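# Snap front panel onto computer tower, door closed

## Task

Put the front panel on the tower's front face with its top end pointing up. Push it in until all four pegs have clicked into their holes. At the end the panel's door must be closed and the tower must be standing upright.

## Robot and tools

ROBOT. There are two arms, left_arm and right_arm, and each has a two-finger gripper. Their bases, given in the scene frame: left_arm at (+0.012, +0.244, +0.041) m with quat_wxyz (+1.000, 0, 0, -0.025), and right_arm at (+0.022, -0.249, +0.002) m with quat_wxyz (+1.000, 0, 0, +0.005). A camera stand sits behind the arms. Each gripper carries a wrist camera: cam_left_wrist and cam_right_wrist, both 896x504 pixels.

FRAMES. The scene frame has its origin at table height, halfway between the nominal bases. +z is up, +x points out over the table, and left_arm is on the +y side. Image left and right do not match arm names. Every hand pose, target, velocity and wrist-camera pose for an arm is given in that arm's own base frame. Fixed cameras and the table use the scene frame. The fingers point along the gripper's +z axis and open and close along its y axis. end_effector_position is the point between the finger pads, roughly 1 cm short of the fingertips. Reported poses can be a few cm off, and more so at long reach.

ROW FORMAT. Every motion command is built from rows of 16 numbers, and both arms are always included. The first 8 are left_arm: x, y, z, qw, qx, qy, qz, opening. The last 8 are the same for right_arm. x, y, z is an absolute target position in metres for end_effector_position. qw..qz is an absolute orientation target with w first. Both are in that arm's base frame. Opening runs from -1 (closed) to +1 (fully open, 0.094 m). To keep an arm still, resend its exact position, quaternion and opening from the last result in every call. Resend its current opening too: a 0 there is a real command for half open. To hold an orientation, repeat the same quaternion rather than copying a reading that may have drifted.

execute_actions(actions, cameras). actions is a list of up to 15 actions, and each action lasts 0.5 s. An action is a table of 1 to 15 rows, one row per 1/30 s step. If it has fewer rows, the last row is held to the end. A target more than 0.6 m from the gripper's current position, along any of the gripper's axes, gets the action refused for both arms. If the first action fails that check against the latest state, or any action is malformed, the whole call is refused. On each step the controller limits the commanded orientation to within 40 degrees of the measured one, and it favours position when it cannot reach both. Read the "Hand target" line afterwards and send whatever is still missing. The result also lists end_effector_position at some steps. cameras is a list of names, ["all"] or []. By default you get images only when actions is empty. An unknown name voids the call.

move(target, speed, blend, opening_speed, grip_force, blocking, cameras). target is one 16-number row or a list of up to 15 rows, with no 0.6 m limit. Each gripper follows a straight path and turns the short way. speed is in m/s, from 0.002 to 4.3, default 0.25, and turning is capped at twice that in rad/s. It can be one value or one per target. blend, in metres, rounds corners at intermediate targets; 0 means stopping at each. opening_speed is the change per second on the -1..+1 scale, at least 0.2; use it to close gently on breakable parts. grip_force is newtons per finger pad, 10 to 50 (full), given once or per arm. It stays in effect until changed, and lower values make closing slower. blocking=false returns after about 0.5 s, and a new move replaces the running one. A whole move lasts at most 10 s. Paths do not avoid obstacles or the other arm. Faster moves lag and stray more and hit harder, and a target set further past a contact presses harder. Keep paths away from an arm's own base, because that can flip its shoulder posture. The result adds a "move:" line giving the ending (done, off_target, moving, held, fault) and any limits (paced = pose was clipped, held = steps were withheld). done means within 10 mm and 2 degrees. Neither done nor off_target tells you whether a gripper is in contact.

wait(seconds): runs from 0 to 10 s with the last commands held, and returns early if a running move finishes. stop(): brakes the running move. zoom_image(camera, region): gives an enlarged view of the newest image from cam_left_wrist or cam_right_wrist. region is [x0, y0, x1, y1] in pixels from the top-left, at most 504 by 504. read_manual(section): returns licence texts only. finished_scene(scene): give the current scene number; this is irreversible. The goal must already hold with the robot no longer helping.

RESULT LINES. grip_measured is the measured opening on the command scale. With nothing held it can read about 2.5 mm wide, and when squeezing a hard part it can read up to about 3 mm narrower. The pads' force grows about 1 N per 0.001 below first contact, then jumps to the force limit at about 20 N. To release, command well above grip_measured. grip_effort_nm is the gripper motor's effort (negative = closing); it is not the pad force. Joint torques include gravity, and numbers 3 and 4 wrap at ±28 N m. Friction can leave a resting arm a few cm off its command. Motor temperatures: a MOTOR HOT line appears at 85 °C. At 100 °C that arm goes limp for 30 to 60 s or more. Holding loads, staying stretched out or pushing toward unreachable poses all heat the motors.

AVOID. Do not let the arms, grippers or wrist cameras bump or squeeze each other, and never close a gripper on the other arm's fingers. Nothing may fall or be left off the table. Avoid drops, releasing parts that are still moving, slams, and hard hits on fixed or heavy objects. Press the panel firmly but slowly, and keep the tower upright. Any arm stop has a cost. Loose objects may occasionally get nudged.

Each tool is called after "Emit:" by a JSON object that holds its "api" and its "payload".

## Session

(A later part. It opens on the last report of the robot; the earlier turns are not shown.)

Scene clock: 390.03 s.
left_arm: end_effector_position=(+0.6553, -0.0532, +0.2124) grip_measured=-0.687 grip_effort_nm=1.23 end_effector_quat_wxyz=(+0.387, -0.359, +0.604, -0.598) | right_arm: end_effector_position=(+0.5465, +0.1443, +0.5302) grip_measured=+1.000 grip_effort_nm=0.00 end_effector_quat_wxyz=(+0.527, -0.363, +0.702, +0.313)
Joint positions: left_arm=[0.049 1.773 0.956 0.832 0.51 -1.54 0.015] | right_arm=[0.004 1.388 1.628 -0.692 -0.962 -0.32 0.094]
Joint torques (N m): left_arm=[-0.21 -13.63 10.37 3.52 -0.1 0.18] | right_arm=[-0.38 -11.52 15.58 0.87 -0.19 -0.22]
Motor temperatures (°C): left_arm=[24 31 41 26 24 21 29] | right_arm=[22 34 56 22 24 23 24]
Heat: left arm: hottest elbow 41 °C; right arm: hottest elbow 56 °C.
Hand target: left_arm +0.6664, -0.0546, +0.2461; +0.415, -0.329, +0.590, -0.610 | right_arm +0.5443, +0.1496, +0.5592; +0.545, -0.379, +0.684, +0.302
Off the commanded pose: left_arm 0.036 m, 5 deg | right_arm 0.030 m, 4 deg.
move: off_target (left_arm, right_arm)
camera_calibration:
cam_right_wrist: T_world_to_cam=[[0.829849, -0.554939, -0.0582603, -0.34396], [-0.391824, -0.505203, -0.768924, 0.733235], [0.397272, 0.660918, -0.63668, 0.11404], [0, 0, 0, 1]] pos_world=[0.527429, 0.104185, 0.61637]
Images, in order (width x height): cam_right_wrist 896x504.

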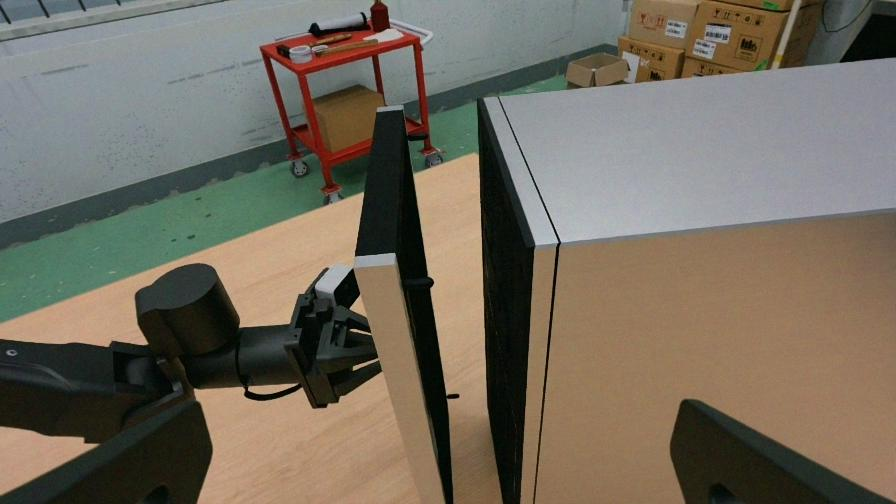

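Emit:
{"api": "move", "payload": {"target": [[0.6926,-0.0694,0.250,0.424,-0.3369,0.5865,-0.6057,-0.5,0.55,0.06,0.53,0.6706,-0.3439,0.5190,0.4043,1],[0.6926,-0.0694,0.250,0.424,-0.3369,0.5865,-0.6057,-0.5,0.572,0.04,0.444,0.6706,-0.3439,0.5190,0.4043,1]], "speed": 0.1, "blend": 0.02, "cameras": ["cam_right_wrist"]}}

Emit:
{"api": "zoom_image", "payload": {"camera": "cam_right_wrist", "region": [260, 110, 500, 230]}}

Emit:
{"api": "zoom_image", "payload": {"camera": "cam_right_wrist", "region": [260, 330, 500, 504]}}

Scene clock: 417.70 s.
left_arm: end_effector_position=(+0.6743, -0.0647, +0.2178) grip_measured=-0.687 grip_effort_nm=1.23 end_effector_quat_wxyz=(+0.402, -0.361, +0.597, -0.594) | right_arm: end_effector_position=(+0.5715, +0.0470, +0.4439) grip_measured=+1.000 grip_effort_nm=0.00 end_effector_quat_wxyz=(+0.669, -0.347, +0.518, +0.406)
Joint positions: left_arm=[0.016 1.802 1.007 0.825 0.448 -1.534 0.015] | right_arm=[-0.21 1.622 1.21 1.21 -1.253 0.727 0.094]
Joint torques (N m): left_arm=[-0.56 -14.1 11.6 2.48 -0.11 0.2] | right_arm=[-1.55 -13.45 9.1 1.01 0.44 0.07]
Motor temperatures (°C): left_arm=[24 30 42 26 24 21 29] | right_arm=[22 33 57 22 24 23 24]
Heat: left arm: hottest elbow 42 °C; right arm: hottest elbow 57 °C.
Hand target: left_arm +0.6897, -0.0691, +0.2503; +0.423, -0.336, +0.585, -0.605 | right_arm +0.5719, +0.0400, +0.4442; +0.670, -0.344, +0.519, +0.404
Off the commanded pose: left_arm 0.037 m, 4 deg | right_arm 0.007 m, 0 deg.
move: off_target (left_arm)
camera_calibration:
cam_right_wrist: T_world_to_cam=[[0.895102, -0.444518, 0.0345803, -0.507434], [-0.0629986, -0.202874, -0.977176, 0.517882], [0.441388, 0.872494, -0.209597, -0.111236], [0, 0, 0, 1]] pos_world=[0.53593, -0.0234462, 0.500294]
Images, in order (width x height): cam_right_wrist 896x504.

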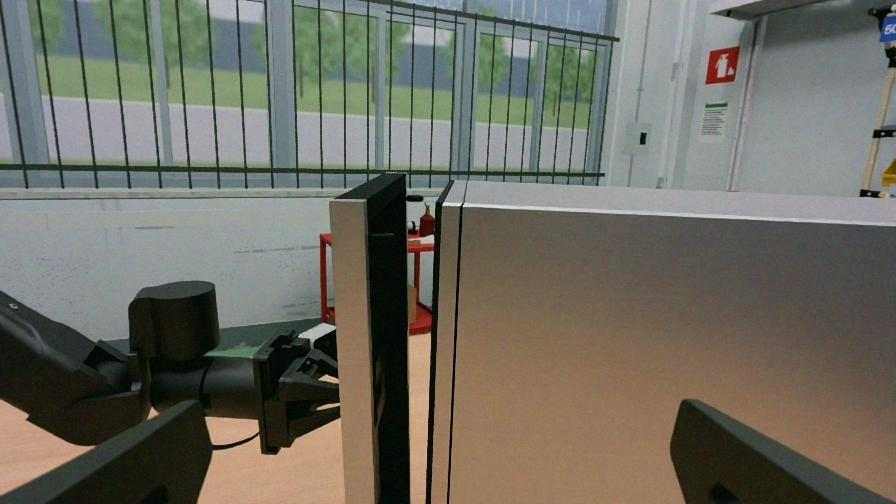

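Scaled by 2.100 from the camera's 896x504 image, which has a finer 1280x720 frame.

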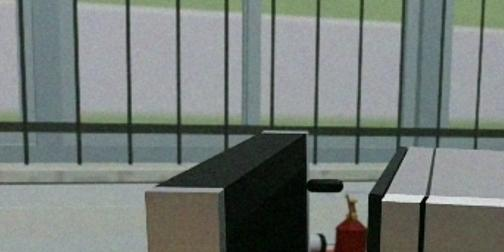

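Scaled by 2.100 from the camera's 896x504 image, which has a finer 1280x720 frame.

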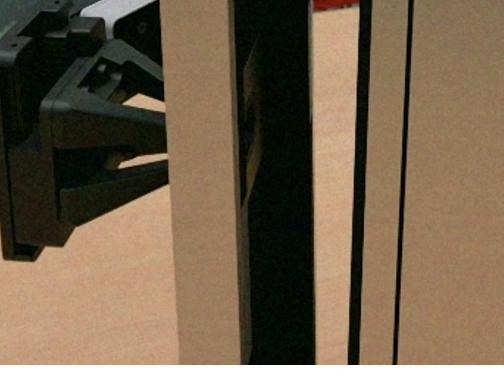

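Emit:
{"api": "move", "payload": {"target": [0.6926,-0.0694,0.250,0.405,-0.3568,0.5896,-0.6048,-0.5,0.572,0.04,0.444,0.6706,-0.3439,0.5190,0.4043,1], "speed": 0.1, "cameras": ["cam_right_wrist"]}}

Emit:
{"api": "zoom_image", "payload": {"camera": "cam_right_wrist", "region": [300, 150, 480, 250]}}

Emit:
{"api": "zoom_image", "payload": {"camera": "cam_right_wrist", "region": [260, 330, 500, 504]}}

Scene clock: 454.13 s.
left_arm: end_effector_position=(+0.6745, -0.0646, +0.2046) grip_measured=-0.687 grip_effort_nm=1.23 end_effector_quat_wxyz=(+0.383, -0.379, +0.607, -0.583) | right_arm: end_effector_position=(+0.5715, +0.0470, +0.4439) grip_measured=+1.000 grip_effort_nm=0.00 end_effector_quat_wxyz=(+0.669, -0.346, +0.518, +0.406)
Joint positions: left_arm=[0.016 1.802 1.008 0.766 0.447 -1.536 0.015] | right_arm=[-0.21 1.622 1.21 1.21 -1.253 0.728 0.094]
Joint torques (N m): left_arm=[-0.5 -15.44 11.78 2.45 -0.08 -0.05] | right_arm=[-2.02 -13.98 8.88 0.95 0.4 0.09]
Motor temperatures (°C): left_arm=[24 29 42 26 24 22 30] | right_arm=[22 34 52 22 24 23 24]
Heat: left arm: hottest elbow 42 °C; right arm: hottest elbow 52 °C.
Hand target: left_arm +0.6888, -0.0691, +0.2504; +0.404, -0.356, +0.588, -0.604 | right_arm +0.5719, +0.0400, +0.4442; +0.670, -0.344, +0.519, +0.404
Off the commanded pose: left_arm 0.049 m, 5 deg | right_arm 0.007 m, 0 deg.
move: off_target (left_arm)
camera_calibration:
cam_right_wrist: T_world_to_cam=[[0.895312, -0.444213, 0.0330403, -0.506861], [-0.064276, -0.202234, -0.977226, 0.518613], [0.440779, 0.872798, -0.209614, -0.110937], [0, 0, 0, 1]] pos_world=[0.536031, -0.0234473, 0.500295]
Images, in order (width x height): cam_right_wrist 896x504.

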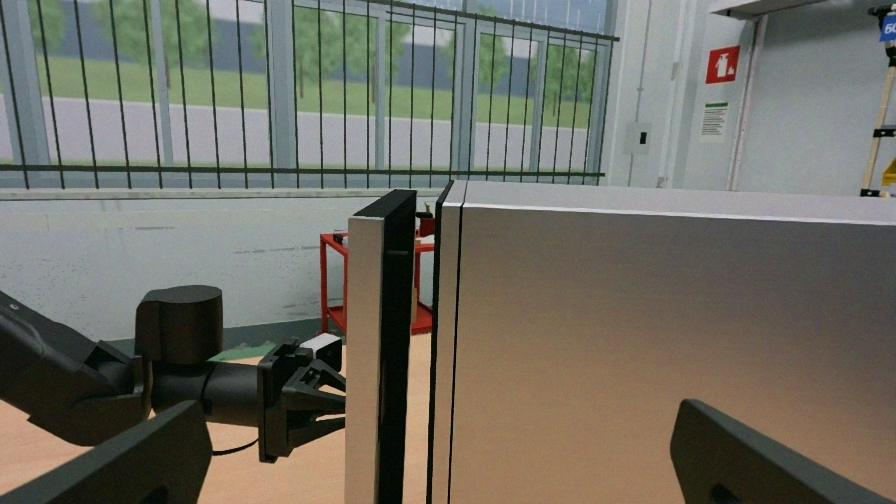

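Scaled by 2.800 from the camera's 896x504 image, which has a finer 1280x720 frame.

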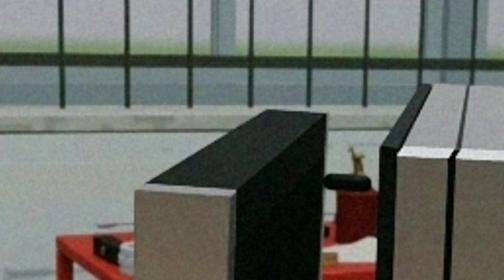

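Scaled by 2.100 from the camera's 896x504 image, which has a finer 1280x720 frame.

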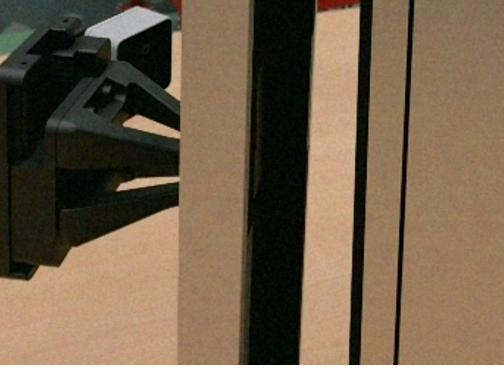

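Emit:
{"api": "move", "payload": {"target": [0.6926,-0.0694,0.262,0.4094,-0.3525,0.5824,-0.6114,-0.5,0.572,0.04,0.444,0.6706,-0.3439,0.5190,0.4043,1], "speed": 0.05, "cameras": ["cam_right_wrist"]}}

Scene clock: 491.90 s.
left_arm: end_effector_position=(+0.6759, -0.0645, +0.2069) grip_measured=-0.687 grip_effort_nm=1.23 end_effector_quat_wxyz=(+0.382, -0.382, +0.604, -0.586) | right_arm: end_effector_position=(+0.5715, +0.0470, +0.4439) grip_measured=+1.000 grip_effort_nm=0.00 end_effector_quat_wxyz=(+0.669, -0.346, +0.518, +0.406)
Joint positions: left_arm=[0.016 1.802 1.012 0.766 0.446 -1.547 0.015] | right_arm=[-0.21 1.622 1.21 1.21 -1.253 0.728 0.094]
Joint torques (N m): left_arm=[-0.32 -16.56 11.67 2.76 -0.09 -0.03] | right_arm=[-2.02 -13.92 9.16 1.02 0.43 0.06]
Heat: left arm: hottest elbow 42 °C; right arm: hottest elbow 50 °C.
Hand target: left_arm +0.6881, -0.0691, +0.2620; +0.408, -0.352, +0.581, -0.610 | right_arm +0.5719, +0.0400, +0.4442; +0.670, -0.344, +0.519, +0.404
Off the commanded pose: left_arm 0.058 m, 6 deg | right_arm 0.007 m, 0 deg.
move: off_target (left_arm)
camera_calibration:
cam_right_wrist: T_world_to_cam=[[0.895312, -0.444213, 0.0330403, -0.506861], [-0.064276, -0.202234, -0.977226, 0.518613], [0.440779, 0.872798, -0.209614, -0.110937], [0, 0, 0, 1]] pos_world=[0.536031, -0.0234473, 0.500295]
Images, in order (width x height): cam_right_wrist 896x504.

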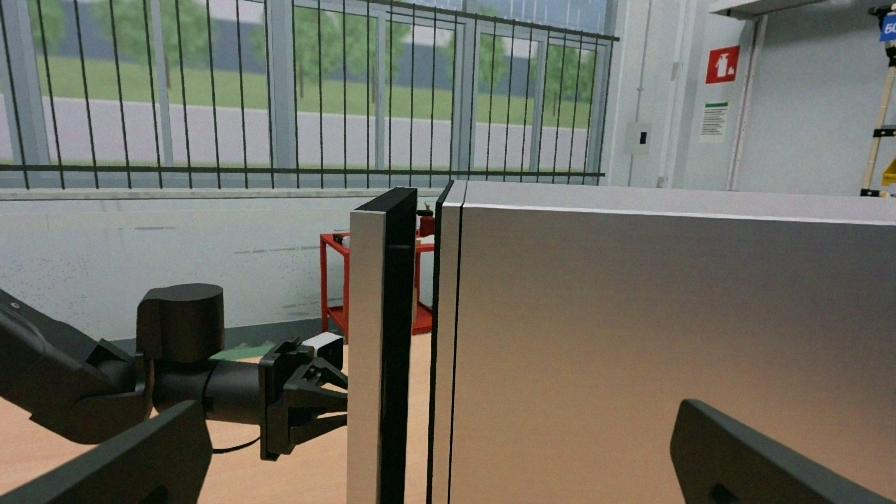

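Emit:
{"api": "move", "payload": {"target": [0.6926,-0.0694,0.272,0.416,-0.3458,0.5714,-0.6213,-0.5,0.572,0.04,0.444,0.6706,-0.3439,0.5190,0.4043,1], "speed": 0.05, "cameras": ["cam_right_wrist"]}}

Scene clock: 500.37 s.
left_arm: end_effector_position=(+0.6760, -0.0645, +0.2111) grip_measured=-0.687 grip_effort_nm=1.23 end_effector_quat_wxyz=(+0.383, -0.381, +0.597, -0.593) | right_arm: end_effector_position=(+0.5715, +0.0470, +0.4439) grip_measured=+1.000 grip_effort_nm=0.00 end_effector_quat_wxyz=(+0.669, -0.346, +0.518, +0.406)
Joint positions: left_arm=[0.016 1.802 1.012 0.784 0.445 -1.563 0.015] | right_arm=[-0.21 1.622 1.21 1.21 -1.253 0.728 0.094]
Joint torques (N m): left_arm=[-0.73 -16.21 11.67 3.44 -0.11 -0.05] | right_arm=[-2.02 -13.63 9.05 1.03 0.41 0.1]
Heat: left arm: hottest elbow 42 °C; right arm: hottest elbow 49 °C.
Hand target: left_arm +0.6874, -0.0692, +0.2718; +0.414, -0.345, +0.570, -0.620 | right_arm +0.5719, +0.0400, +0.4442; +0.670, -0.344, +0.519, +0.404
Off the commanded pose: left_arm 0.063 m, 7 deg | right_arm 0.007 m, 0 deg.
move: off_target (left_arm)
camera_calibration:
cam_right_wrist: T_world_to_cam=[[0.895312, -0.444213, 0.0330403, -0.506861], [-0.064276, -0.202234, -0.977226, 0.518613], [0.440779, 0.872798, -0.209614, -0.110937], [0, 0, 0, 1]] pos_world=[0.536031, -0.0234473, 0.500295]
Images, in order (width x height): cam_right_wrist 896x504.

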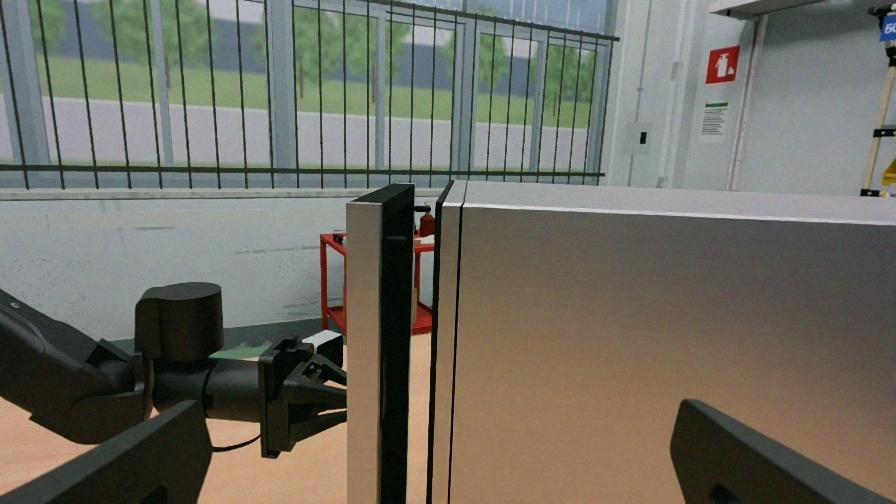

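Emit:
{"api": "move", "payload": {"target": [0.6926,-0.0694,0.279,0.4308,-0.3291,0.5762,-0.6163,-0.5,0.572,0.04,0.444,0.6706,-0.3439,0.5190,0.4043,1], "speed": 0.05, "cameras": ["cam_right_wrist"]}}

Emit:
{"api": "zoom_image", "payload": {"camera": "cam_right_wrist", "region": [320, 150, 520, 270]}}

Scene clock: 511.33 s.
left_arm: end_effector_position=(+0.6776, -0.0645, +0.2150) grip_measured=-0.687 grip_effort_nm=1.23 end_effector_quat_wxyz=(+0.390, -0.374, +0.598, -0.592) | right_arm: end_effector_position=(+0.5715, +0.0470, +0.4439) grip_measured=+1.000 grip_effort_nm=0.00 end_effector_quat_wxyz=(+0.669, -0.346, +0.518, +0.406)
Joint positions: left_arm=[0.016 1.802 1.018 0.788 0.445 -1.55 0.015] | right_arm=[-0.21 1.622 1.21 1.21 -1.253 0.728 0.094]
Joint torques (N m): left_arm=[-0.44 -16.85 11.67 3.45 0.09 0.18] | right_arm=[-2.32 -13.98 8.99 1.07 0.43 0.11]
Heat: left arm: hottest elbow 43 °C; right arm: hottest elbow 49 °C.
Hand target: left_arm +0.6874, -0.0692, +0.2787; +0.430, -0.328, +0.574, -0.615 | right_arm +0.5719, +0.0400, +0.4442; +0.670, -0.344, +0.519, +0.404
Off the commanded pose: left_arm 0.066 m, 8 deg | right_arm 0.007 m, 0 deg.
move: off_target (left_arm)
camera_calibration:
cam_right_wrist: T_world_to_cam=[[0.895312, -0.444213, 0.0330403, -0.506861], [-0.064276, -0.202234, -0.977226, 0.518613], [0.440779, 0.872798, -0.209614, -0.110937], [0, 0, 0, 1]] pos_world=[0.536031, -0.0234473, 0.500295]
Images, in order (width x height): cam_right_wrist 896x504.

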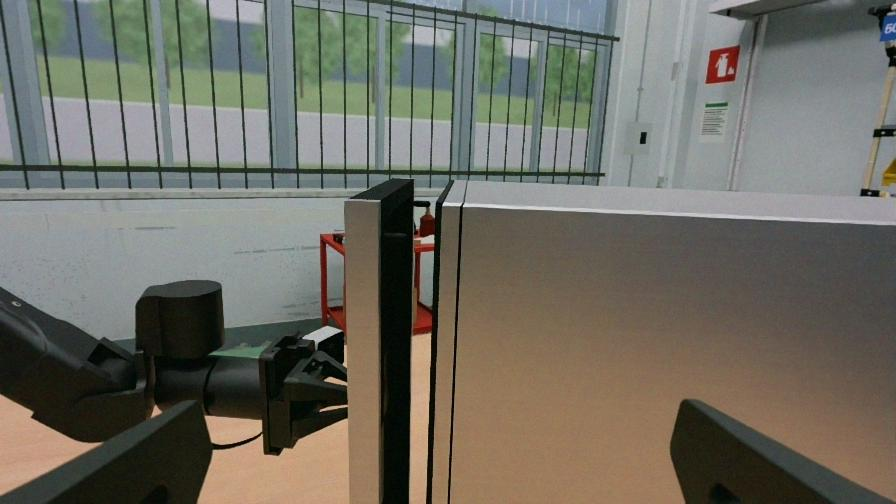

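Scaled by 2.520 from the camera's 896x504 image, which has a finer 1280x720 frame.

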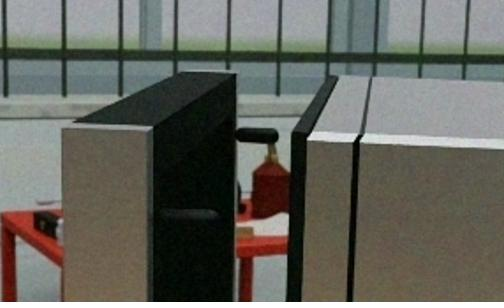

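Emit:
{"api": "move", "payload": {"target": [[0.6926,-0.0694,0.279,0.4308,-0.3291,0.5762,-0.6163,-0.5,0.55,0.06,0.53,0.6706,-0.3439,0.5190,0.4043,1],[0.6926,-0.0694,0.279,0.4308,-0.3291,0.5762,-0.6163,-0.5,0.546,0.15,0.56,0.5444,-0.3794,0.6845,0.3018,1]], "speed": 0.25, "blend": 0.02, "cameras": ["cam_right_wrist"]}}

Emit:
{"api": "zoom_image", "payload": {"camera": "cam_right_wrist", "region": [200, 50, 650, 450]}}

Scene clock: 524.63 s.
left_arm: end_effector_position=(+0.6774, -0.0645, +0.2165) grip_measured=-0.687 grip_effort_nm=1.23 end_effector_quat_wxyz=(+0.391, -0.373, +0.597, -0.592) | right_arm: end_effector_position=(+0.5460, +0.1443, +0.5310) grip_measured=+1.000 grip_effort_nm=0.00 end_effector_quat_wxyz=(+0.527, -0.363, +0.702, +0.313)
Joint positions: left_arm=[0.016 1.8 1.018 0.791 0.445 -1.549 0.015] | right_arm=[0.004 1.387 1.628 -0.692 -0.962 -0.319 0.094]
Joint torques (N m): left_arm=[-0.26 -16.67 11.82 3.33 0.07 0.2] | right_arm=[-0.56 -12.1 15.65 0.79 -0.15 -0.17]
Heat: left arm: hottest elbow 43 °C; right arm: hottest elbow 49 °C.
Hand target: left_arm +0.6875, -0.0692, +0.2786; +0.430, -0.328, +0.574, -0.614 | right_arm +0.5442, +0.1497, +0.5593; +0.545, -0.379, +0.684, +0.302
Off the commanded pose: left_arm 0.064 m, 8 deg | right_arm 0.030 m, 4 deg.
move: off_target (left_arm, right_arm)
camera_calibration:
cam_right_wrist: T_world_to_cam=[[0.829818, -0.555042, -0.0577079, -0.343785], [-0.391159, -0.504797, -0.769529, 0.733545], [0.39799, 0.661142, -0.635999, 0.114033], [0, 0, 0, 1]] pos_world=[0.526828, 0.104084, 0.61717]
Images, in order (width x height): cam_right_wrist 896x504.

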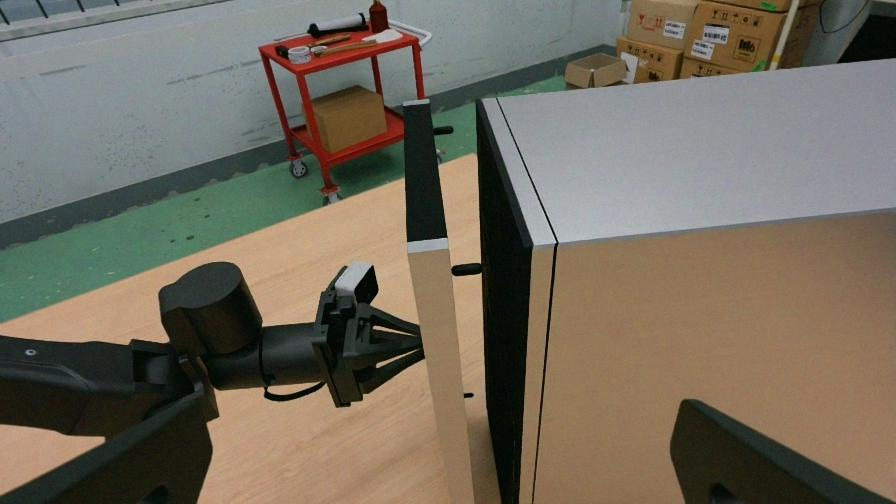

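Scaled by 1.120 from the camera's 896x504 image, which has a finer 1280x720 frame.

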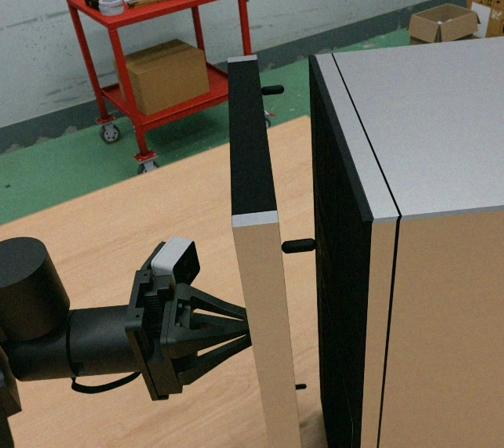

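Emit:
{"api": "zoom_image", "payload": {"camera": "cam_right_wrist", "region": [390, 80, 530, 160]}}

Emit:
{"api": "zoom_image", "payload": {"camera": "cam_right_wrist", "region": [400, 210, 575, 310]}}

Scaled by 3.600 from the camera's 896x504 image, which has a finer 1280x720 frame.

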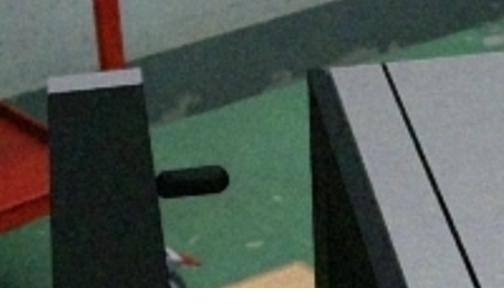

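Scaled by 2.880 from the camera's 896x504 image, which has a finer 1280x720 frame.

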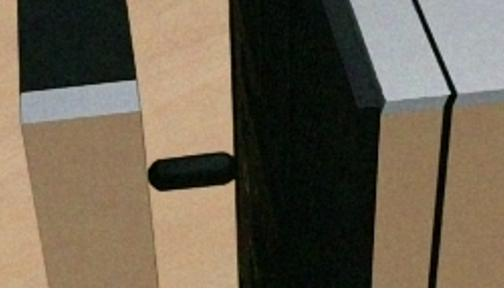

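Emit:
{"api": "move", "payload": {"target": [0.6894,-0.0769,0.279,0.4308,-0.3291,0.5762,-0.6163,-0.5,0.546,0.15,0.56,0.5444,-0.3794,0.6845,0.3018,1], "speed": 0.05, "cameras": ["cam_right_wrist"]}}

Emit:
{"api": "zoom_image", "payload": {"camera": "cam_right_wrist", "region": [390, 80, 530, 160]}}

Emit:
{"api": "zoom_image", "payload": {"camera": "cam_right_wrist", "region": [400, 210, 575, 310]}}

Scene clock: 568.67 s.
left_arm: end_effector_position=(+0.6770, -0.0732, +0.2175) grip_measured=-0.687 grip_effort_nm=1.23 end_effector_quat_wxyz=(+0.391, -0.371, +0.598, -0.593) | right_arm: end_effector_position=(+0.5460, +0.1443, +0.5309) grip_measured=+1.000 grip_effort_nm=0.00 end_effector_quat_wxyz=(+0.527, -0.364, +0.702, +0.313)
Joint positions: left_arm=[0.001 1.799 1.018 0.791 0.435 -1.547 0.015] | right_arm=[0.004 1.387 1.628 -0.692 -0.962 -0.32 0.094]
Joint torques (N m): left_arm=[-0.56 -16.79 11.18 3.45 -0.09 0.15] | right_arm=[-1.08 -11.28 15.56 0.83 -0.15 -0.17]
Heat: left arm: hottest elbow 44 °C; right arm: hottest elbow 52 °C.
Hand target: left_arm +0.6850, -0.0768, +0.2786; +0.430, -0.328, +0.574, -0.615 | right_arm +0.5442, +0.1497, +0.5593; +0.545, -0.379, +0.684, +0.302
Off the commanded pose: left_arm 0.063 m, 8 deg | right_arm 0.030 m, 4 deg.
move: off_target (left_arm, right_arm)
camera_calibration:
cam_right_wrist: T_world_to_cam=[[0.829929, -0.554917, -0.0573123, -0.34405], [-0.390918, -0.50519, -0.769393, 0.733349], [0.397996, 0.660946, -0.636199, 0.114044], [0, 0, 0, 1]] pos_world=[0.526827, 0.104185, 0.61707]
Images, in order (width x height): cam_right_wrist 896x504.

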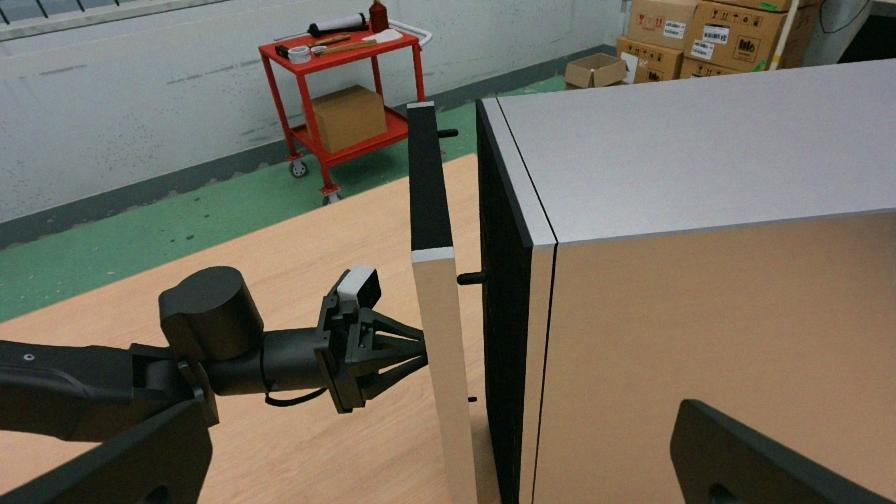

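Scaled by 3.600 from the camera's 896x504 image, which has a finer 1280x720 frame.

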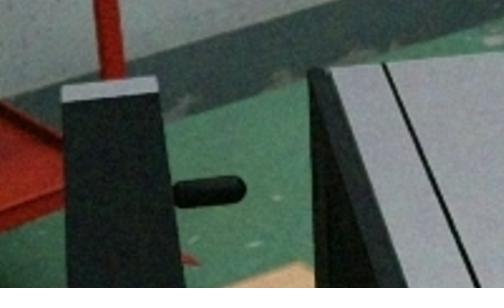

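Scaled by 2.880 from the camera's 896x504 image, which has a finer 1280x720 frame.

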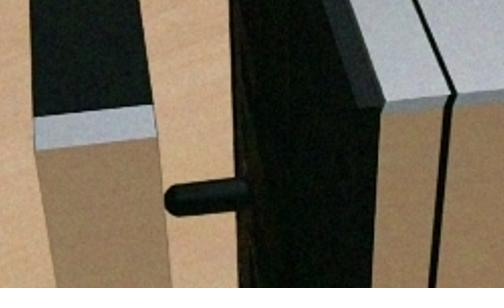

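Emit:
{"api": "move", "payload": {"target": [[0.6894,-0.0769,0.277,0.4308,-0.3291,0.5762,-0.6163,-0.5,0.55,0.06,0.53,0.6706,-0.3439,0.5190,0.4043,1],[0.6994,-0.0817,0.277,0.4308,-0.3291,0.5762,-0.6163,-0.5,0.572,0.04,0.444,0.6706,-0.3439,0.5190,0.4043,1]], "speed": 0.2, "blend": 0.02, "cameras": ["cam_right_wrist"]}}

Emit:
{"api": "zoom_image", "payload": {"camera": "cam_right_wrist", "region": [320, 150, 520, 270]}}

Scene clock: 579.57 s.
left_arm: end_effector_position=(+0.6826, -0.0768, +0.2327) grip_measured=-0.687 grip_effort_nm=1.23 end_effector_quat_wxyz=(+0.401, -0.361, +0.592, -0.598) | right_arm: end_effector_position=(+0.5685, +0.0473, +0.4387) grip_measured=+1.000 grip_effort_nm=0.00 end_effector_quat_wxyz=(+0.665, -0.345, +0.521, +0.408)
Joint positions: left_arm=[-0.006 1.794 1.041 0.794 0.426 -1.545 0.015] | right_arm=[-0.211 1.618 1.194 1.21 -1.258 0.727 0.094]
Joint torques (N m): left_arm=[-0.32 -15.03 11.97 3 -0.1 0.18] | right_arm=[-1.85 -13.04 10.45 1.03 0.59 0.08]
Heat: left arm: hottest elbow 44 °C; right arm: hottest elbow 53 °C.
Hand target: left_arm +0.6955, -0.0814, +0.2769; +0.430, -0.328, +0.574, -0.614 | right_arm +0.5718, +0.0400, +0.4438; +0.670, -0.344, +0.519, +0.404
Off the commanded pose: left_arm 0.048 m, 6 deg | right_arm 0.010 m, 1 deg.
move: off_target (left_arm)
camera_calibration:
cam_right_wrist: T_world_to_cam=[[0.896659, -0.44203, 0.0247452, -0.501172], [-0.0738218, -0.204391, -0.976102, 0.518434], [0.436524, 0.873404, -0.2159, -0.105821], [0, 0, 0, 1]] pos_world=[0.533845, -0.0231456, 0.495599]
Images, in order (width x height): cam_right_wrist 896x504.

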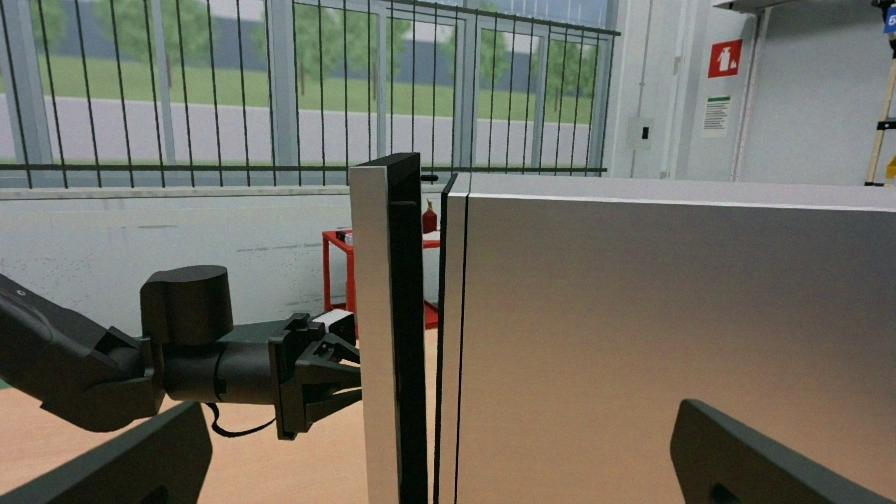

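Scaled by 2.520 from the camera's 896x504 image, which has a finer 1280x720 frame.

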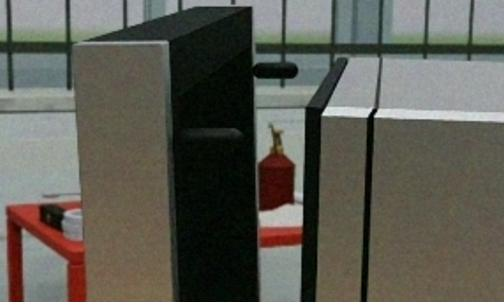

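Emit:
{"api": "move", "payload": {"target": [0.6994,-0.0817,0.257,0.4245,-0.3353,0.5869,-0.6074,-0.5,0.572,0.04,0.444,0.6706,-0.3439,0.5190,0.4043,1], "speed": 0.08}}

Scene clock: 586.63 s.
left_arm: end_effector_position=(+0.6841, -0.0768, +0.2229) grip_measured=-0.687 grip_effort_nm=1.23 end_effector_quat_wxyz=(+0.400, -0.362, +0.598, -0.593) | right_arm: end_effector_position=(+0.5685, +0.0473, +0.4387) grip_measured=+1.000 grip_effort_nm=0.00 end_effector_quat_wxyz=(+0.665, -0.345, +0.521, +0.408)
Joint positions: left_arm=[-0.006 1.809 1.041 0.794 0.426 -1.531 0.015] | right_arm=[-0.211 1.618 1.194 1.21 -1.258 0.728 0.094]
Joint torques (N m): left_arm=[-0.26 -14.56 11.29 2.73 -0.02 0.18] | right_arm=[-2.02 -13.45 10.5 0.87 0.61 0.09]
Heat: left arm: hottest elbow 43 °C; right arm: hottest elbow 53 °C.
Hand target: left_arm +0.6967, -0.0815, +0.2571; +0.423, -0.334, +0.585, -0.606 | right_arm +0.5718, +0.0400, +0.4438; +0.670, -0.344, +0.519, +0.404
Off the commanded pose: left_arm 0.038 m, 5 deg | right_arm 0.010 m, 1 deg.
move: off_target (left_arm)

Emit:
{"api": "move", "payload": {"target": [0.6994,-0.0817,0.243,0.4121,-0.3494,0.5852,-0.6099,-0.5,0.572,0.04,0.444,0.6706,-0.3439,0.5190,0.4043,1], "speed": 0.08}}

Scene clock: 595.90 s.
left_arm: end_effector_position=(+0.6857, -0.0767, +0.2107) grip_measured=-0.687 grip_effort_nm=1.23 end_effector_quat_wxyz=(+0.394, -0.368, +0.601, -0.590) | right_arm: end_effector_position=(+0.5685, +0.0473, +0.4387) grip_measured=+1.000 grip_effort_nm=0.00 end_effector_quat_wxyz=(+0.665, -0.345, +0.521, +0.408)
Joint positions: left_arm=[-0.006 1.828 1.041 0.794 0.426 -1.534 0.015] | right_arm=[-0.211 1.618 1.194 1.21 -1.258 0.728 0.094]
Joint torques (N m): left_arm=[-0.5 -14.8 10.65 3.02 -0.11 -0.05] | right_arm=[-2.32 -13.63 10.47 1.07 0.6 0.1]
Heat: left arm: hottest elbow 43 °C; right arm: hottest elbow 54 °C.
Hand target: left_arm +0.6971, -0.0816, +0.2430; +0.411, -0.348, +0.584, -0.608 | right_arm +0.5718, +0.0400, +0.4438; +0.670, -0.344, +0.519, +0.404
Off the commanded pose: left_arm 0.035 m, 4 deg | right_arm 0.010 m, 1 deg.
move: off_target (left_arm)

Emit:
{"api": "move", "payload": {"target": [0.7030,-0.0835,0.253,0.4016,-0.3592,0.5806,-0.6148,-0.5,0.572,0.04,0.444,0.6706,-0.3439,0.5190,0.4043,1], "speed": 0.08, "cameras": ["cam_right_wrist"]}}

Emit:
{"api": "zoom_image", "payload": {"camera": "cam_right_wrist", "region": [320, 150, 520, 270]}}

Scene clock: 602.87 s.
left_arm: end_effector_position=(+0.6856, -0.0783, +0.2068) grip_measured=-0.687 grip_effort_nm=1.23 end_effector_quat_wxyz=(+0.381, -0.382, +0.599, -0.592) | right_arm: end_effector_position=(+0.5685, +0.0473, +0.4387) grip_measured=+1.000 grip_effort_nm=0.00 end_effector_quat_wxyz=(+0.665, -0.345, +0.521, +0.408)
Joint positions: left_arm=[-0.009 1.828 1.041 0.777 0.423 -1.564 0.015] | right_arm=[-0.211 1.618 1.194 1.21 -1.258 0.728 0.094]
Joint torques (N m): left_arm=[-0.21 -15.91 11.7 2.47 -0.09 -0.03] | right_arm=[-1.55 -13.45 10.44 1.01 0.62 0.13]
Heat: left arm: hottest elbow 43 °C; right arm: hottest elbow 54 °C.
Hand target: left_arm +0.6992, -0.0832, +0.2531; +0.400, -0.358, +0.579, -0.613 | right_arm +0.5718, +0.0400, +0.4438; +0.670, -0.344, +0.519, +0.404
Off the commanded pose: left_arm 0.050 m, 5 deg | right_arm 0.010 m, 1 deg.
move: off_target (left_arm)
camera_calibration:
cam_right_wrist: T_world_to_cam=[[0.896778, -0.441852, 0.0235984, -0.500709], [-0.0747857, -0.203917, -0.976127, 0.518952], [0.436116, 0.873604, -0.215913, -0.105505], [0, 0, 0, 1]] pos_world=[0.533847, -0.0232464, 0.4956]
Images, in order (width x height): cam_right_wrist 896x504.

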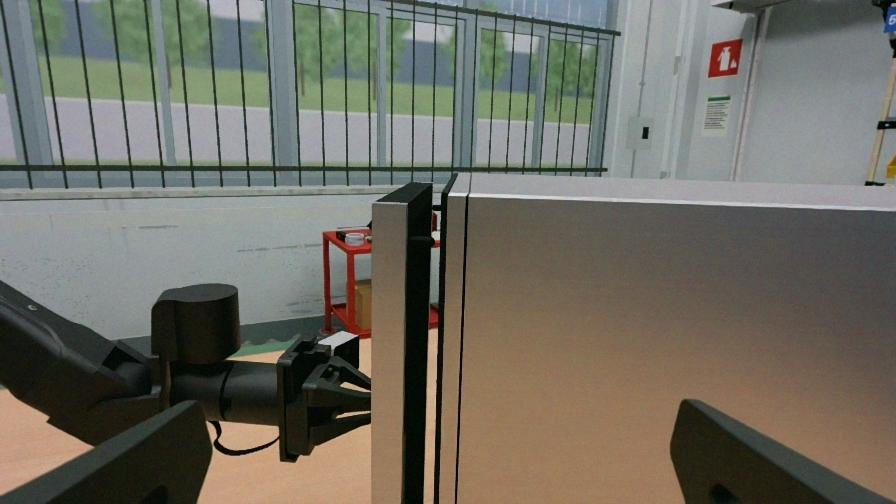

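Scaled by 2.520 from the camera's 896x504 image, which has a finer 1280x720 frame.

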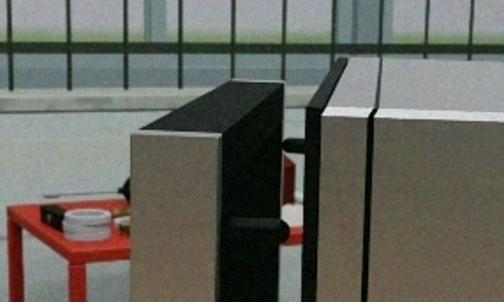

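Emit:
{"api": "move", "payload": {"target": [0.7030,-0.0835,0.270,0.4308,-0.3291,0.5762,-0.6163,-0.5,0.572,0.04,0.444,0.6706,-0.3439,0.5190,0.4043,1], "speed": 0.05}}

Scene clock: 616.10 s.
left_arm: end_effector_position=(+0.6868, -0.0782, +0.2134) grip_measured=-0.687 grip_effort_nm=1.23 end_effector_quat_wxyz=(+0.393, -0.370, +0.597, -0.593) | right_arm: end_effector_position=(+0.5685, +0.0473, +0.4387) grip_measured=+1.000 grip_effort_nm=0.00 end_effector_quat_wxyz=(+0.665, -0.345, +0.521, +0.408)
Joint positions: left_arm=[-0.009 1.828 1.045 0.796 0.422 -1.545 0.015] | right_arm=[-0.211 1.618 1.194 1.21 -1.258 0.728 0.094]
Joint torques (N m): left_arm=[-0.5 -16.38 11.74 3.47 -0.07 0.16] | right_arm=[-2.08 -13.1 10.43 0.94 0.64 0.08]
Heat: left arm: hottest elbow 43 °C; right arm: hottest elbow 53 °C.
Hand target: left_arm +0.6982, -0.0831, +0.2699; +0.430, -0.329, +0.574, -0.614 | right_arm +0.5718, +0.0400, +0.4438; +0.670, -0.344, +0.519, +0.404
Off the commanded pose: left_arm 0.059 m, 7 deg | right_arm 0.010 m, 1 deg.
move: off_target (left_arm)

Emit:
{"api": "move", "payload": {"target": [0.7030,-0.0835,0.2735,0.4296,-0.3306,0.5790,-0.6137,-0.5,0.572,0.04,0.444,0.6706,-0.3439,0.5190,0.4043,1], "speed": 0.05, "cameras": ["cam_right_wrist"]}}

Emit:
{"api": "zoom_image", "payload": {"camera": "cam_right_wrist", "region": [320, 150, 520, 270]}}

Scene clock: 627.33 s.
left_arm: end_effector_position=(+0.6873, -0.0782, +0.2145) grip_measured=-0.687 grip_effort_nm=1.23 end_effector_quat_wxyz=(+0.395, -0.368, +0.598, -0.593) | right_arm: end_effector_position=(+0.5685, +0.0473, +0.4387) grip_measured=+1.000 grip_effort_nm=0.00 end_effector_quat_wxyz=(+0.665, -0.345, +0.521, +0.408)
Joint positions: left_arm=[-0.009 1.828 1.047 0.797 0.422 -1.541 0.015] | right_arm=[-0.211 1.618 1.194 1.21 -1.258 0.728 0.094]
Joint torques (N m): left_arm=[-0.21 -17.08 11.73 2.66 -0.07 0.19] | right_arm=[-2.49 -13.1 10.61 1.02 0.66 0.1]
Heat: left arm: hottest elbow 44 °C; right arm: hottest elbow 53 °C.
Hand target: left_arm +0.6980, -0.0831, +0.2734; +0.428, -0.330, +0.577, -0.612 | right_arm +0.5718, +0.0400, +0.4438; +0.670, -0.344, +0.519, +0.404
Off the commanded pose: left_arm 0.061 m, 7 deg | right_arm 0.010 m, 1 deg.
move: off_target (left_arm)
camera_calibration:
cam_right_wrist: T_world_to_cam=[[0.896778, -0.441852, 0.0235984, -0.500709], [-0.0747857, -0.203917, -0.976127, 0.518952], [0.436116, 0.873604, -0.215913, -0.105505], [0, 0, 0, 1]] pos_world=[0.533847, -0.0232464, 0.4956]
Images, in order (width x height): cam_right_wrist 896x504.

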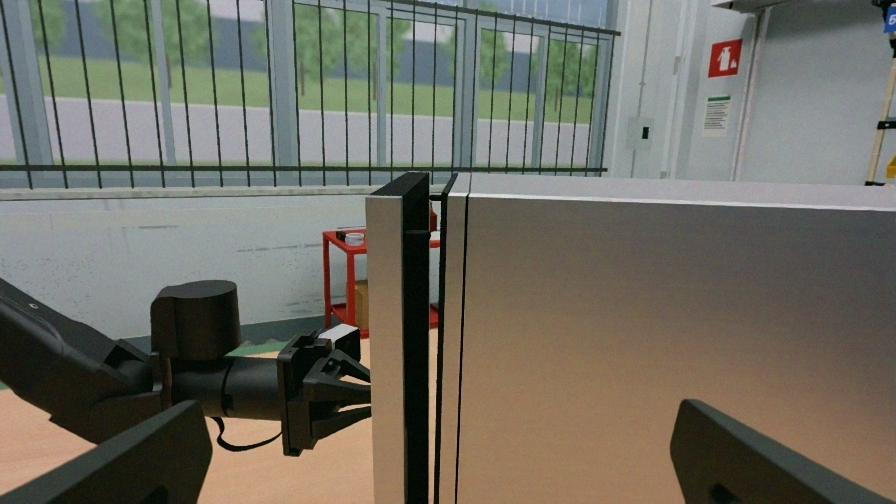

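Scaled by 2.520 from the camera's 896x504 image, which has a finer 1280x720 frame.

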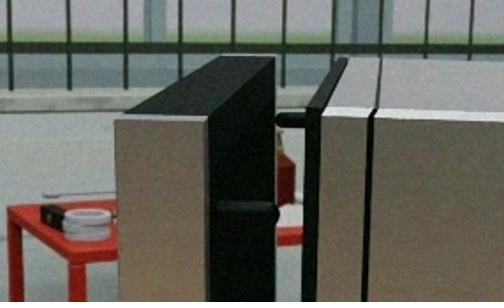

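Emit:
{"api": "move", "payload": {"target": [0.7030,-0.0835,0.279,0.4124,-0.3508,0.5725,-0.6208,-0.5,0.572,0.04,0.444,0.6706,-0.3439,0.5190,0.4043,1], "speed": 0.03}}

Scene clock: 638.70 s.
left_arm: end_effector_position=(+0.6882, -0.0781, +0.2180) grip_measured=-0.687 grip_effort_nm=1.23 end_effector_quat_wxyz=(+0.386, -0.380, +0.595, -0.595) | right_arm: end_effector_position=(+0.5685, +0.0473, +0.4387) grip_measured=+1.000 grip_effort_nm=0.00 end_effector_quat_wxyz=(+0.665, -0.345, +0.521, +0.408)
Joint positions: left_arm=[-0.01 1.817 1.053 0.768 0.417 -1.565 0.015] | right_arm=[-0.211 1.618 1.194 1.21 -1.258 0.728 0.094]
Joint torques (N m): left_arm=[-0.21 -17.03 11.85 2.51 -0.12 -0.05] | right_arm=[-1.85 -13.45 10.35 0.88 0.61 0.11]
Heat: left arm: hottest elbow 43 °C; right arm: hottest elbow 53 °C.
Hand target: left_arm +0.6982, -0.0831, +0.2787; +0.411, -0.350, +0.571, -0.619 | right_arm +0.5718, +0.0400, +0.4438; +0.670, -0.344, +0.519, +0.404
Off the commanded pose: left_arm 0.063 m, 6 deg | right_arm 0.010 m, 1 deg.
move: off_target (left_arm)

Emit:
{"api": "move", "payload": {"target": [0.7030,-0.0835,0.277,0.4251,-0.3364,0.5812,-0.6125,-0.5,0.572,0.04,0.444,0.6706,-0.3439,0.5190,0.4043,1], "speed": 0.03, "cameras": ["cam_right_wrist"]}}

Emit:
{"api": "zoom_image", "payload": {"camera": "cam_right_wrist", "region": [320, 150, 520, 270]}}

Scene clock: 654.67 s.
left_arm: end_effector_position=(+0.6878, -0.0781, +0.2210) grip_measured=-0.687 grip_effort_nm=1.23 end_effector_quat_wxyz=(+0.393, -0.372, +0.598, -0.592) | right_arm: end_effector_position=(+0.5685, +0.0473, +0.4387) grip_measured=+1.000 grip_effort_nm=0.00 end_effector_quat_wxyz=(+0.665, -0.345, +0.521, +0.408)
Joint positions: left_arm=[-0.01 1.812 1.053 0.768 0.418 -1.545 0.015] | right_arm=[-0.211 1.618 1.194 1.21 -1.258 0.728 0.094]
Joint torques (N m): left_arm=[-0.32 -16.85 11.95 2.59 0.06 0.16] | right_arm=[-2.43 -13.27 10.59 0.92 0.62 0.08]
Heat: left arm: hottest elbow 43 °C; right arm: hottest elbow 52 °C.
Hand target: left_arm +0.6985, -0.0831, +0.2768; +0.424, -0.336, +0.579, -0.610 | right_arm +0.5718, +0.0400, +0.4438; +0.670, -0.344, +0.519, +0.404
Off the commanded pose: left_arm 0.058 m, 6 deg | right_arm 0.010 m, 1 deg.
move: off_target (left_arm)
camera_calibration:
cam_right_wrist: T_world_to_cam=[[0.896778, -0.441852, 0.0235984, -0.500709], [-0.0747857, -0.203917, -0.976127, 0.518952], [0.436116, 0.873604, -0.215913, -0.105505], [0, 0, 0, 1]] pos_world=[0.533847, -0.0232464, 0.4956]
Images, in order (width x height): cam_right_wrist 896x504.

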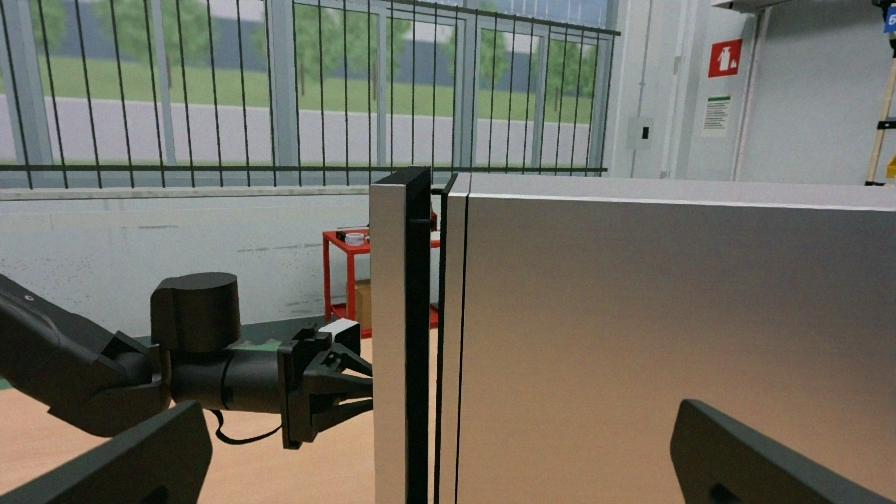

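Scaled by 2.520 from the camera's 896x504 image, which has a finer 1280x720 frame.

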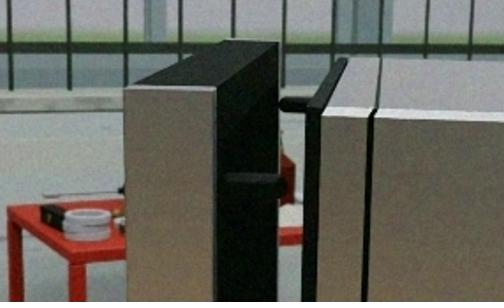

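Emit:
{"api": "move", "payload": {"target": [0.7030,-0.0835,0.265,0.4223,-0.3395,0.5802,-0.6136,-0.5,0.572,0.04,0.444,0.6706,-0.3439,0.5190,0.4043,1], "speed": 0.03}}

Scene clock: 663.27 s.
left_arm: end_effector_position=(+0.6878, -0.0781, +0.2210) grip_measured=-0.687 grip_effort_nm=1.23 end_effector_quat_wxyz=(+0.393, -0.372, +0.598, -0.591) | right_arm: end_effector_position=(+0.5685, +0.0473, +0.4387) grip_measured=+1.000 grip_effort_nm=0.00 end_effector_quat_wxyz=(+0.665, -0.345, +0.521, +0.408)
Joint positions: left_arm=[-0.01 1.812 1.053 0.768 0.418 -1.545 0.015] | right_arm=[-0.211 1.618 1.194 1.21 -1.258 0.728 0.094]
Joint torques (N m): left_arm=[-0.44 -15.03 11.4 3.43 0.03 0.1] | right_arm=[-2.55 -13.45 10.4 0.9 0.6 0.08]
Heat: left arm: hottest elbow 43 °C; right arm: hottest elbow 52 °C.
Hand target: left_arm +0.6994, -0.0832, +0.2648; +0.421, -0.339, +0.578, -0.611 | right_arm +0.5718, +0.0400, +0.4438; +0.670, -0.344, +0.519, +0.404
Off the commanded pose: left_arm 0.047 m, 6 deg | right_arm 0.010 m, 1 deg.
move: off_target (left_arm)

Emit:
{"api": "move", "payload": {"target": [0.7030,-0.0835,0.256,0.4212,-0.3407,0.5802,-0.6136,-0.5,0.572,0.04,0.444,0.6706,-0.3439,0.5190,0.4043,1], "speed": 0.03}}

Scene clock: 674.87 s.
left_arm: end_effector_position=(+0.6884, -0.0782, +0.2195) grip_measured=-0.687 grip_effort_nm=1.23 end_effector_quat_wxyz=(+0.395, -0.370, +0.597, -0.593) | right_arm: end_effector_position=(+0.5685, +0.0473, +0.4387) grip_measured=+1.000 grip_effort_nm=0.00 end_effector_quat_wxyz=(+0.665, -0.345, +0.521, +0.408)
Joint positions: left_arm=[-0.01 1.82 1.053 0.783 0.418 -1.545 0.015] | right_arm=[-0.211 1.618 1.194 1.21 -1.258 0.728 0.094]
Joint torques (N m): left_arm=[-0.56 -14.8 11.07 3.69 0.03 0.08] | right_arm=[-2.08 -13.51 10.41 1.03 0.65 0.09]
Heat: left arm: hottest elbow 43 °C; right arm: hottest elbow 52 °C.
Hand target: left_arm +0.7001, -0.0832, +0.2557; +0.420, -0.340, +0.579, -0.611 | right_arm +0.5718, +0.0400, +0.4438; +0.670, -0.344, +0.519, +0.404
Off the commanded pose: left_arm 0.040 m, 5 deg | right_arm 0.010 m, 1 deg.
move: off_target (left_arm)

Emit:
{"api": "move", "payload": {"target": [0.7030,-0.0835,0.2505,0.4184,-0.3436,0.5851,-0.6094,-0.5,0.572,0.04,0.444,0.6706,-0.3439,0.5190,0.4043,1], "speed": 0.03}}

Scene clock: 683.87 s.
left_arm: end_effector_position=(+0.6885, -0.0782, +0.2187) grip_measured=-0.687 grip_effort_nm=1.23 end_effector_quat_wxyz=(+0.395, -0.370, +0.597, -0.593) | right_arm: end_effector_position=(+0.5685, +0.0473, +0.4387) grip_measured=+1.000 grip_effort_nm=0.00 end_effector_quat_wxyz=(+0.665, -0.345, +0.521, +0.408)
Joint positions: left_arm=[-0.01 1.821 1.053 0.783 0.418 -1.545 0.015] | right_arm=[-0.211 1.618 1.194 1.21 -1.258 0.728 0.094]
Joint torques (N m): left_arm=[-0.56 -14.04 10.96 3.18 0.01 0.15] | right_arm=[-1.9 -13.16 10.45 0.87 0.63 0.09]
Heat: left arm: hottest elbow 42 °C; right arm: hottest elbow 52 °C.
Hand target: left_arm +0.7005, -0.0832, +0.2504; +0.417, -0.343, +0.583, -0.607 | right_arm +0.5718, +0.0400, +0.4438; +0.670, -0.344, +0.519, +0.404
Off the commanded pose: left_arm 0.035 m, 5 deg | right_arm 0.010 m, 1 deg.
move: off_target (left_arm)

Continue down.

Emit:
{"api": "move", "payload": {"target": [0.7030,-0.0835,0.2465,0.4144,-0.3476,0.5891,-0.6054,-0.5,0.572,0.04,0.444,0.6706,-0.3439,0.5190,0.4043,1], "speed": 0.03, "cameras": ["cam_right_wrist"]}}

Emit:
{"api": "zoom_image", "payload": {"camera": "cam_right_wrist", "region": [320, 150, 520, 270]}}

Scene clock: 689.10 s.
left_arm: end_effector_position=(+0.6886, -0.0782, +0.2182) grip_measured=-0.687 grip_effort_nm=1.23 end_effector_quat_wxyz=(+0.394, -0.370, +0.597, -0.593) | right_arm: end_effector_position=(+0.5685, +0.0473, +0.4387) grip_measured=+1.000 grip_effort_nm=0.00 end_effector_quat_wxyz=(+0.665, -0.345, +0.521, +0.408)
Joint positions: left_arm=[-0.01 1.821 1.053 0.783 0.418 -1.545 0.015] | right_arm=[-0.211 1.618 1.194 1.21 -1.258 0.728 0.094]
Joint torques (N m): left_arm=[-0.21 -14.21 11 2.67 0.01 0.18] | right_arm=[-1.85 -13.04 10.43 0.98 0.62 0.11]
Heat: left arm: hottest elbow 42 °C; right arm: hottest elbow 52 °C.
Hand target: left_arm +0.7008, -0.0833, +0.2466; +0.413, -0.347, +0.587, -0.603 | right_arm +0.5718, +0.0400, +0.4438; +0.670, -0.344, +0.519, +0.404
Off the commanded pose: left_arm 0.032 m, 4 deg | right_arm 0.010 m, 1 deg.
move: off_target (left_arm)
camera_calibration:
cam_right_wrist: T_world_to_cam=[[0.896778, -0.441852, 0.0235984, -0.500709], [-0.0747857, -0.203917, -0.976127, 0.518952], [0.436116, 0.873604, -0.215913, -0.105505], [0, 0, 0, 1]] pos_world=[0.533847, -0.0232464, 0.4956]
Images, in order (width x height): cam_right_wrist 896x504.

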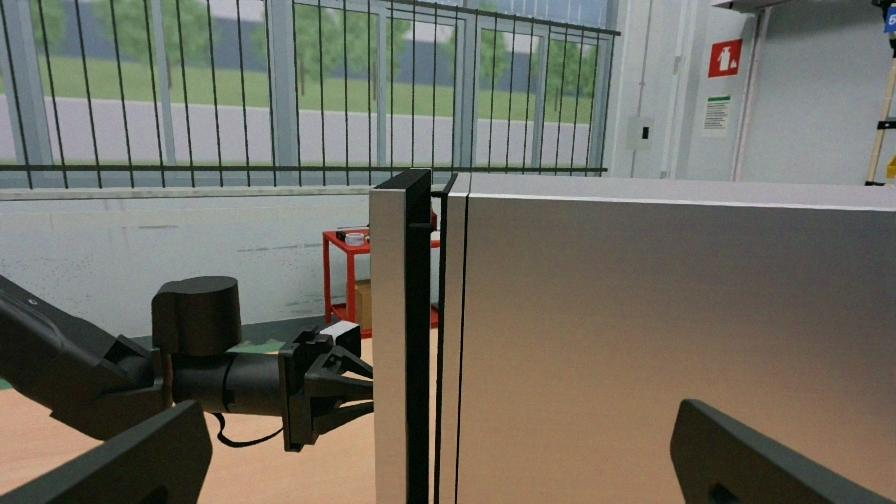

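Scaled by 2.520 from the camera's 896x504 image, which has a finer 1280x720 frame.

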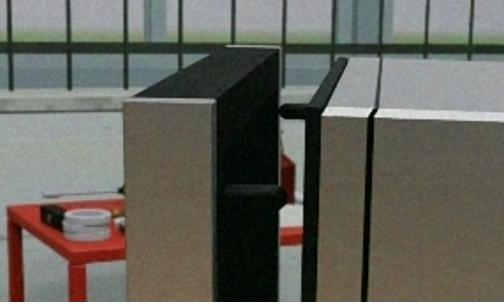

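Emit:
{"api": "zoom_image", "payload": {"camera": "cam_right_wrist", "region": [340, 160, 520, 504]}}

Scaled by 1.465 from the camera's 896x504 image, which has a finer 1280x720 frame.

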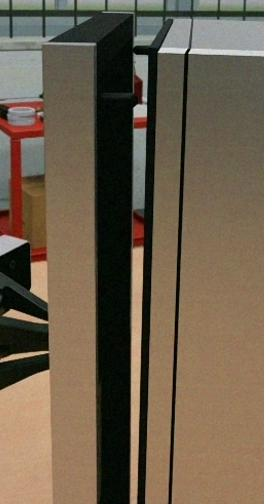

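Emit:
{"api": "move", "payload": {"target": [0.7030,-0.0835,0.2465,0.4012,-0.3618,0.5914,-0.6041,-0.5,0.572,0.04,0.444,0.6706,-0.3439,0.5190,0.4043,1], "speed": 0.03}}

Scene clock: 714.10 s.
left_arm: end_effector_position=(+0.6885, -0.0784, +0.2102) grip_measured=-0.687 grip_effort_nm=1.23 end_effector_quat_wxyz=(+0.384, -0.380, +0.604, -0.586) | right_arm: end_effector_position=(+0.5685, +0.0473, +0.4387) grip_measured=+1.000 grip_effort_nm=0.00 end_effector_quat_wxyz=(+0.665, -0.345, +0.521, +0.408)
Joint positions: left_arm=[-0.011 1.821 1.053 0.749 0.418 -1.545 0.015] | right_arm=[-0.211 1.618 1.194 1.21 -1.258 0.728 0.094]
Joint torques (N m): left_arm=[-0.67 -15.27 11.21 2.3 -0.04 0.02] | right_arm=[-2.14 -13.39 10.5 0.85 0.66 0.05]
Heat: left arm: hottest elbow 42 °C; right arm: hottest elbow 51 °C.
Hand target: left_arm +0.7004, -0.0832, +0.2467; +0.400, -0.361, +0.589, -0.602 | right_arm +0.5718, +0.0400, +0.4438; +0.670, -0.344, +0.519, +0.404
Off the commanded pose: left_arm 0.039 m, 4 deg | right_arm 0.010 m, 1 deg.
move: off_target (left_arm)


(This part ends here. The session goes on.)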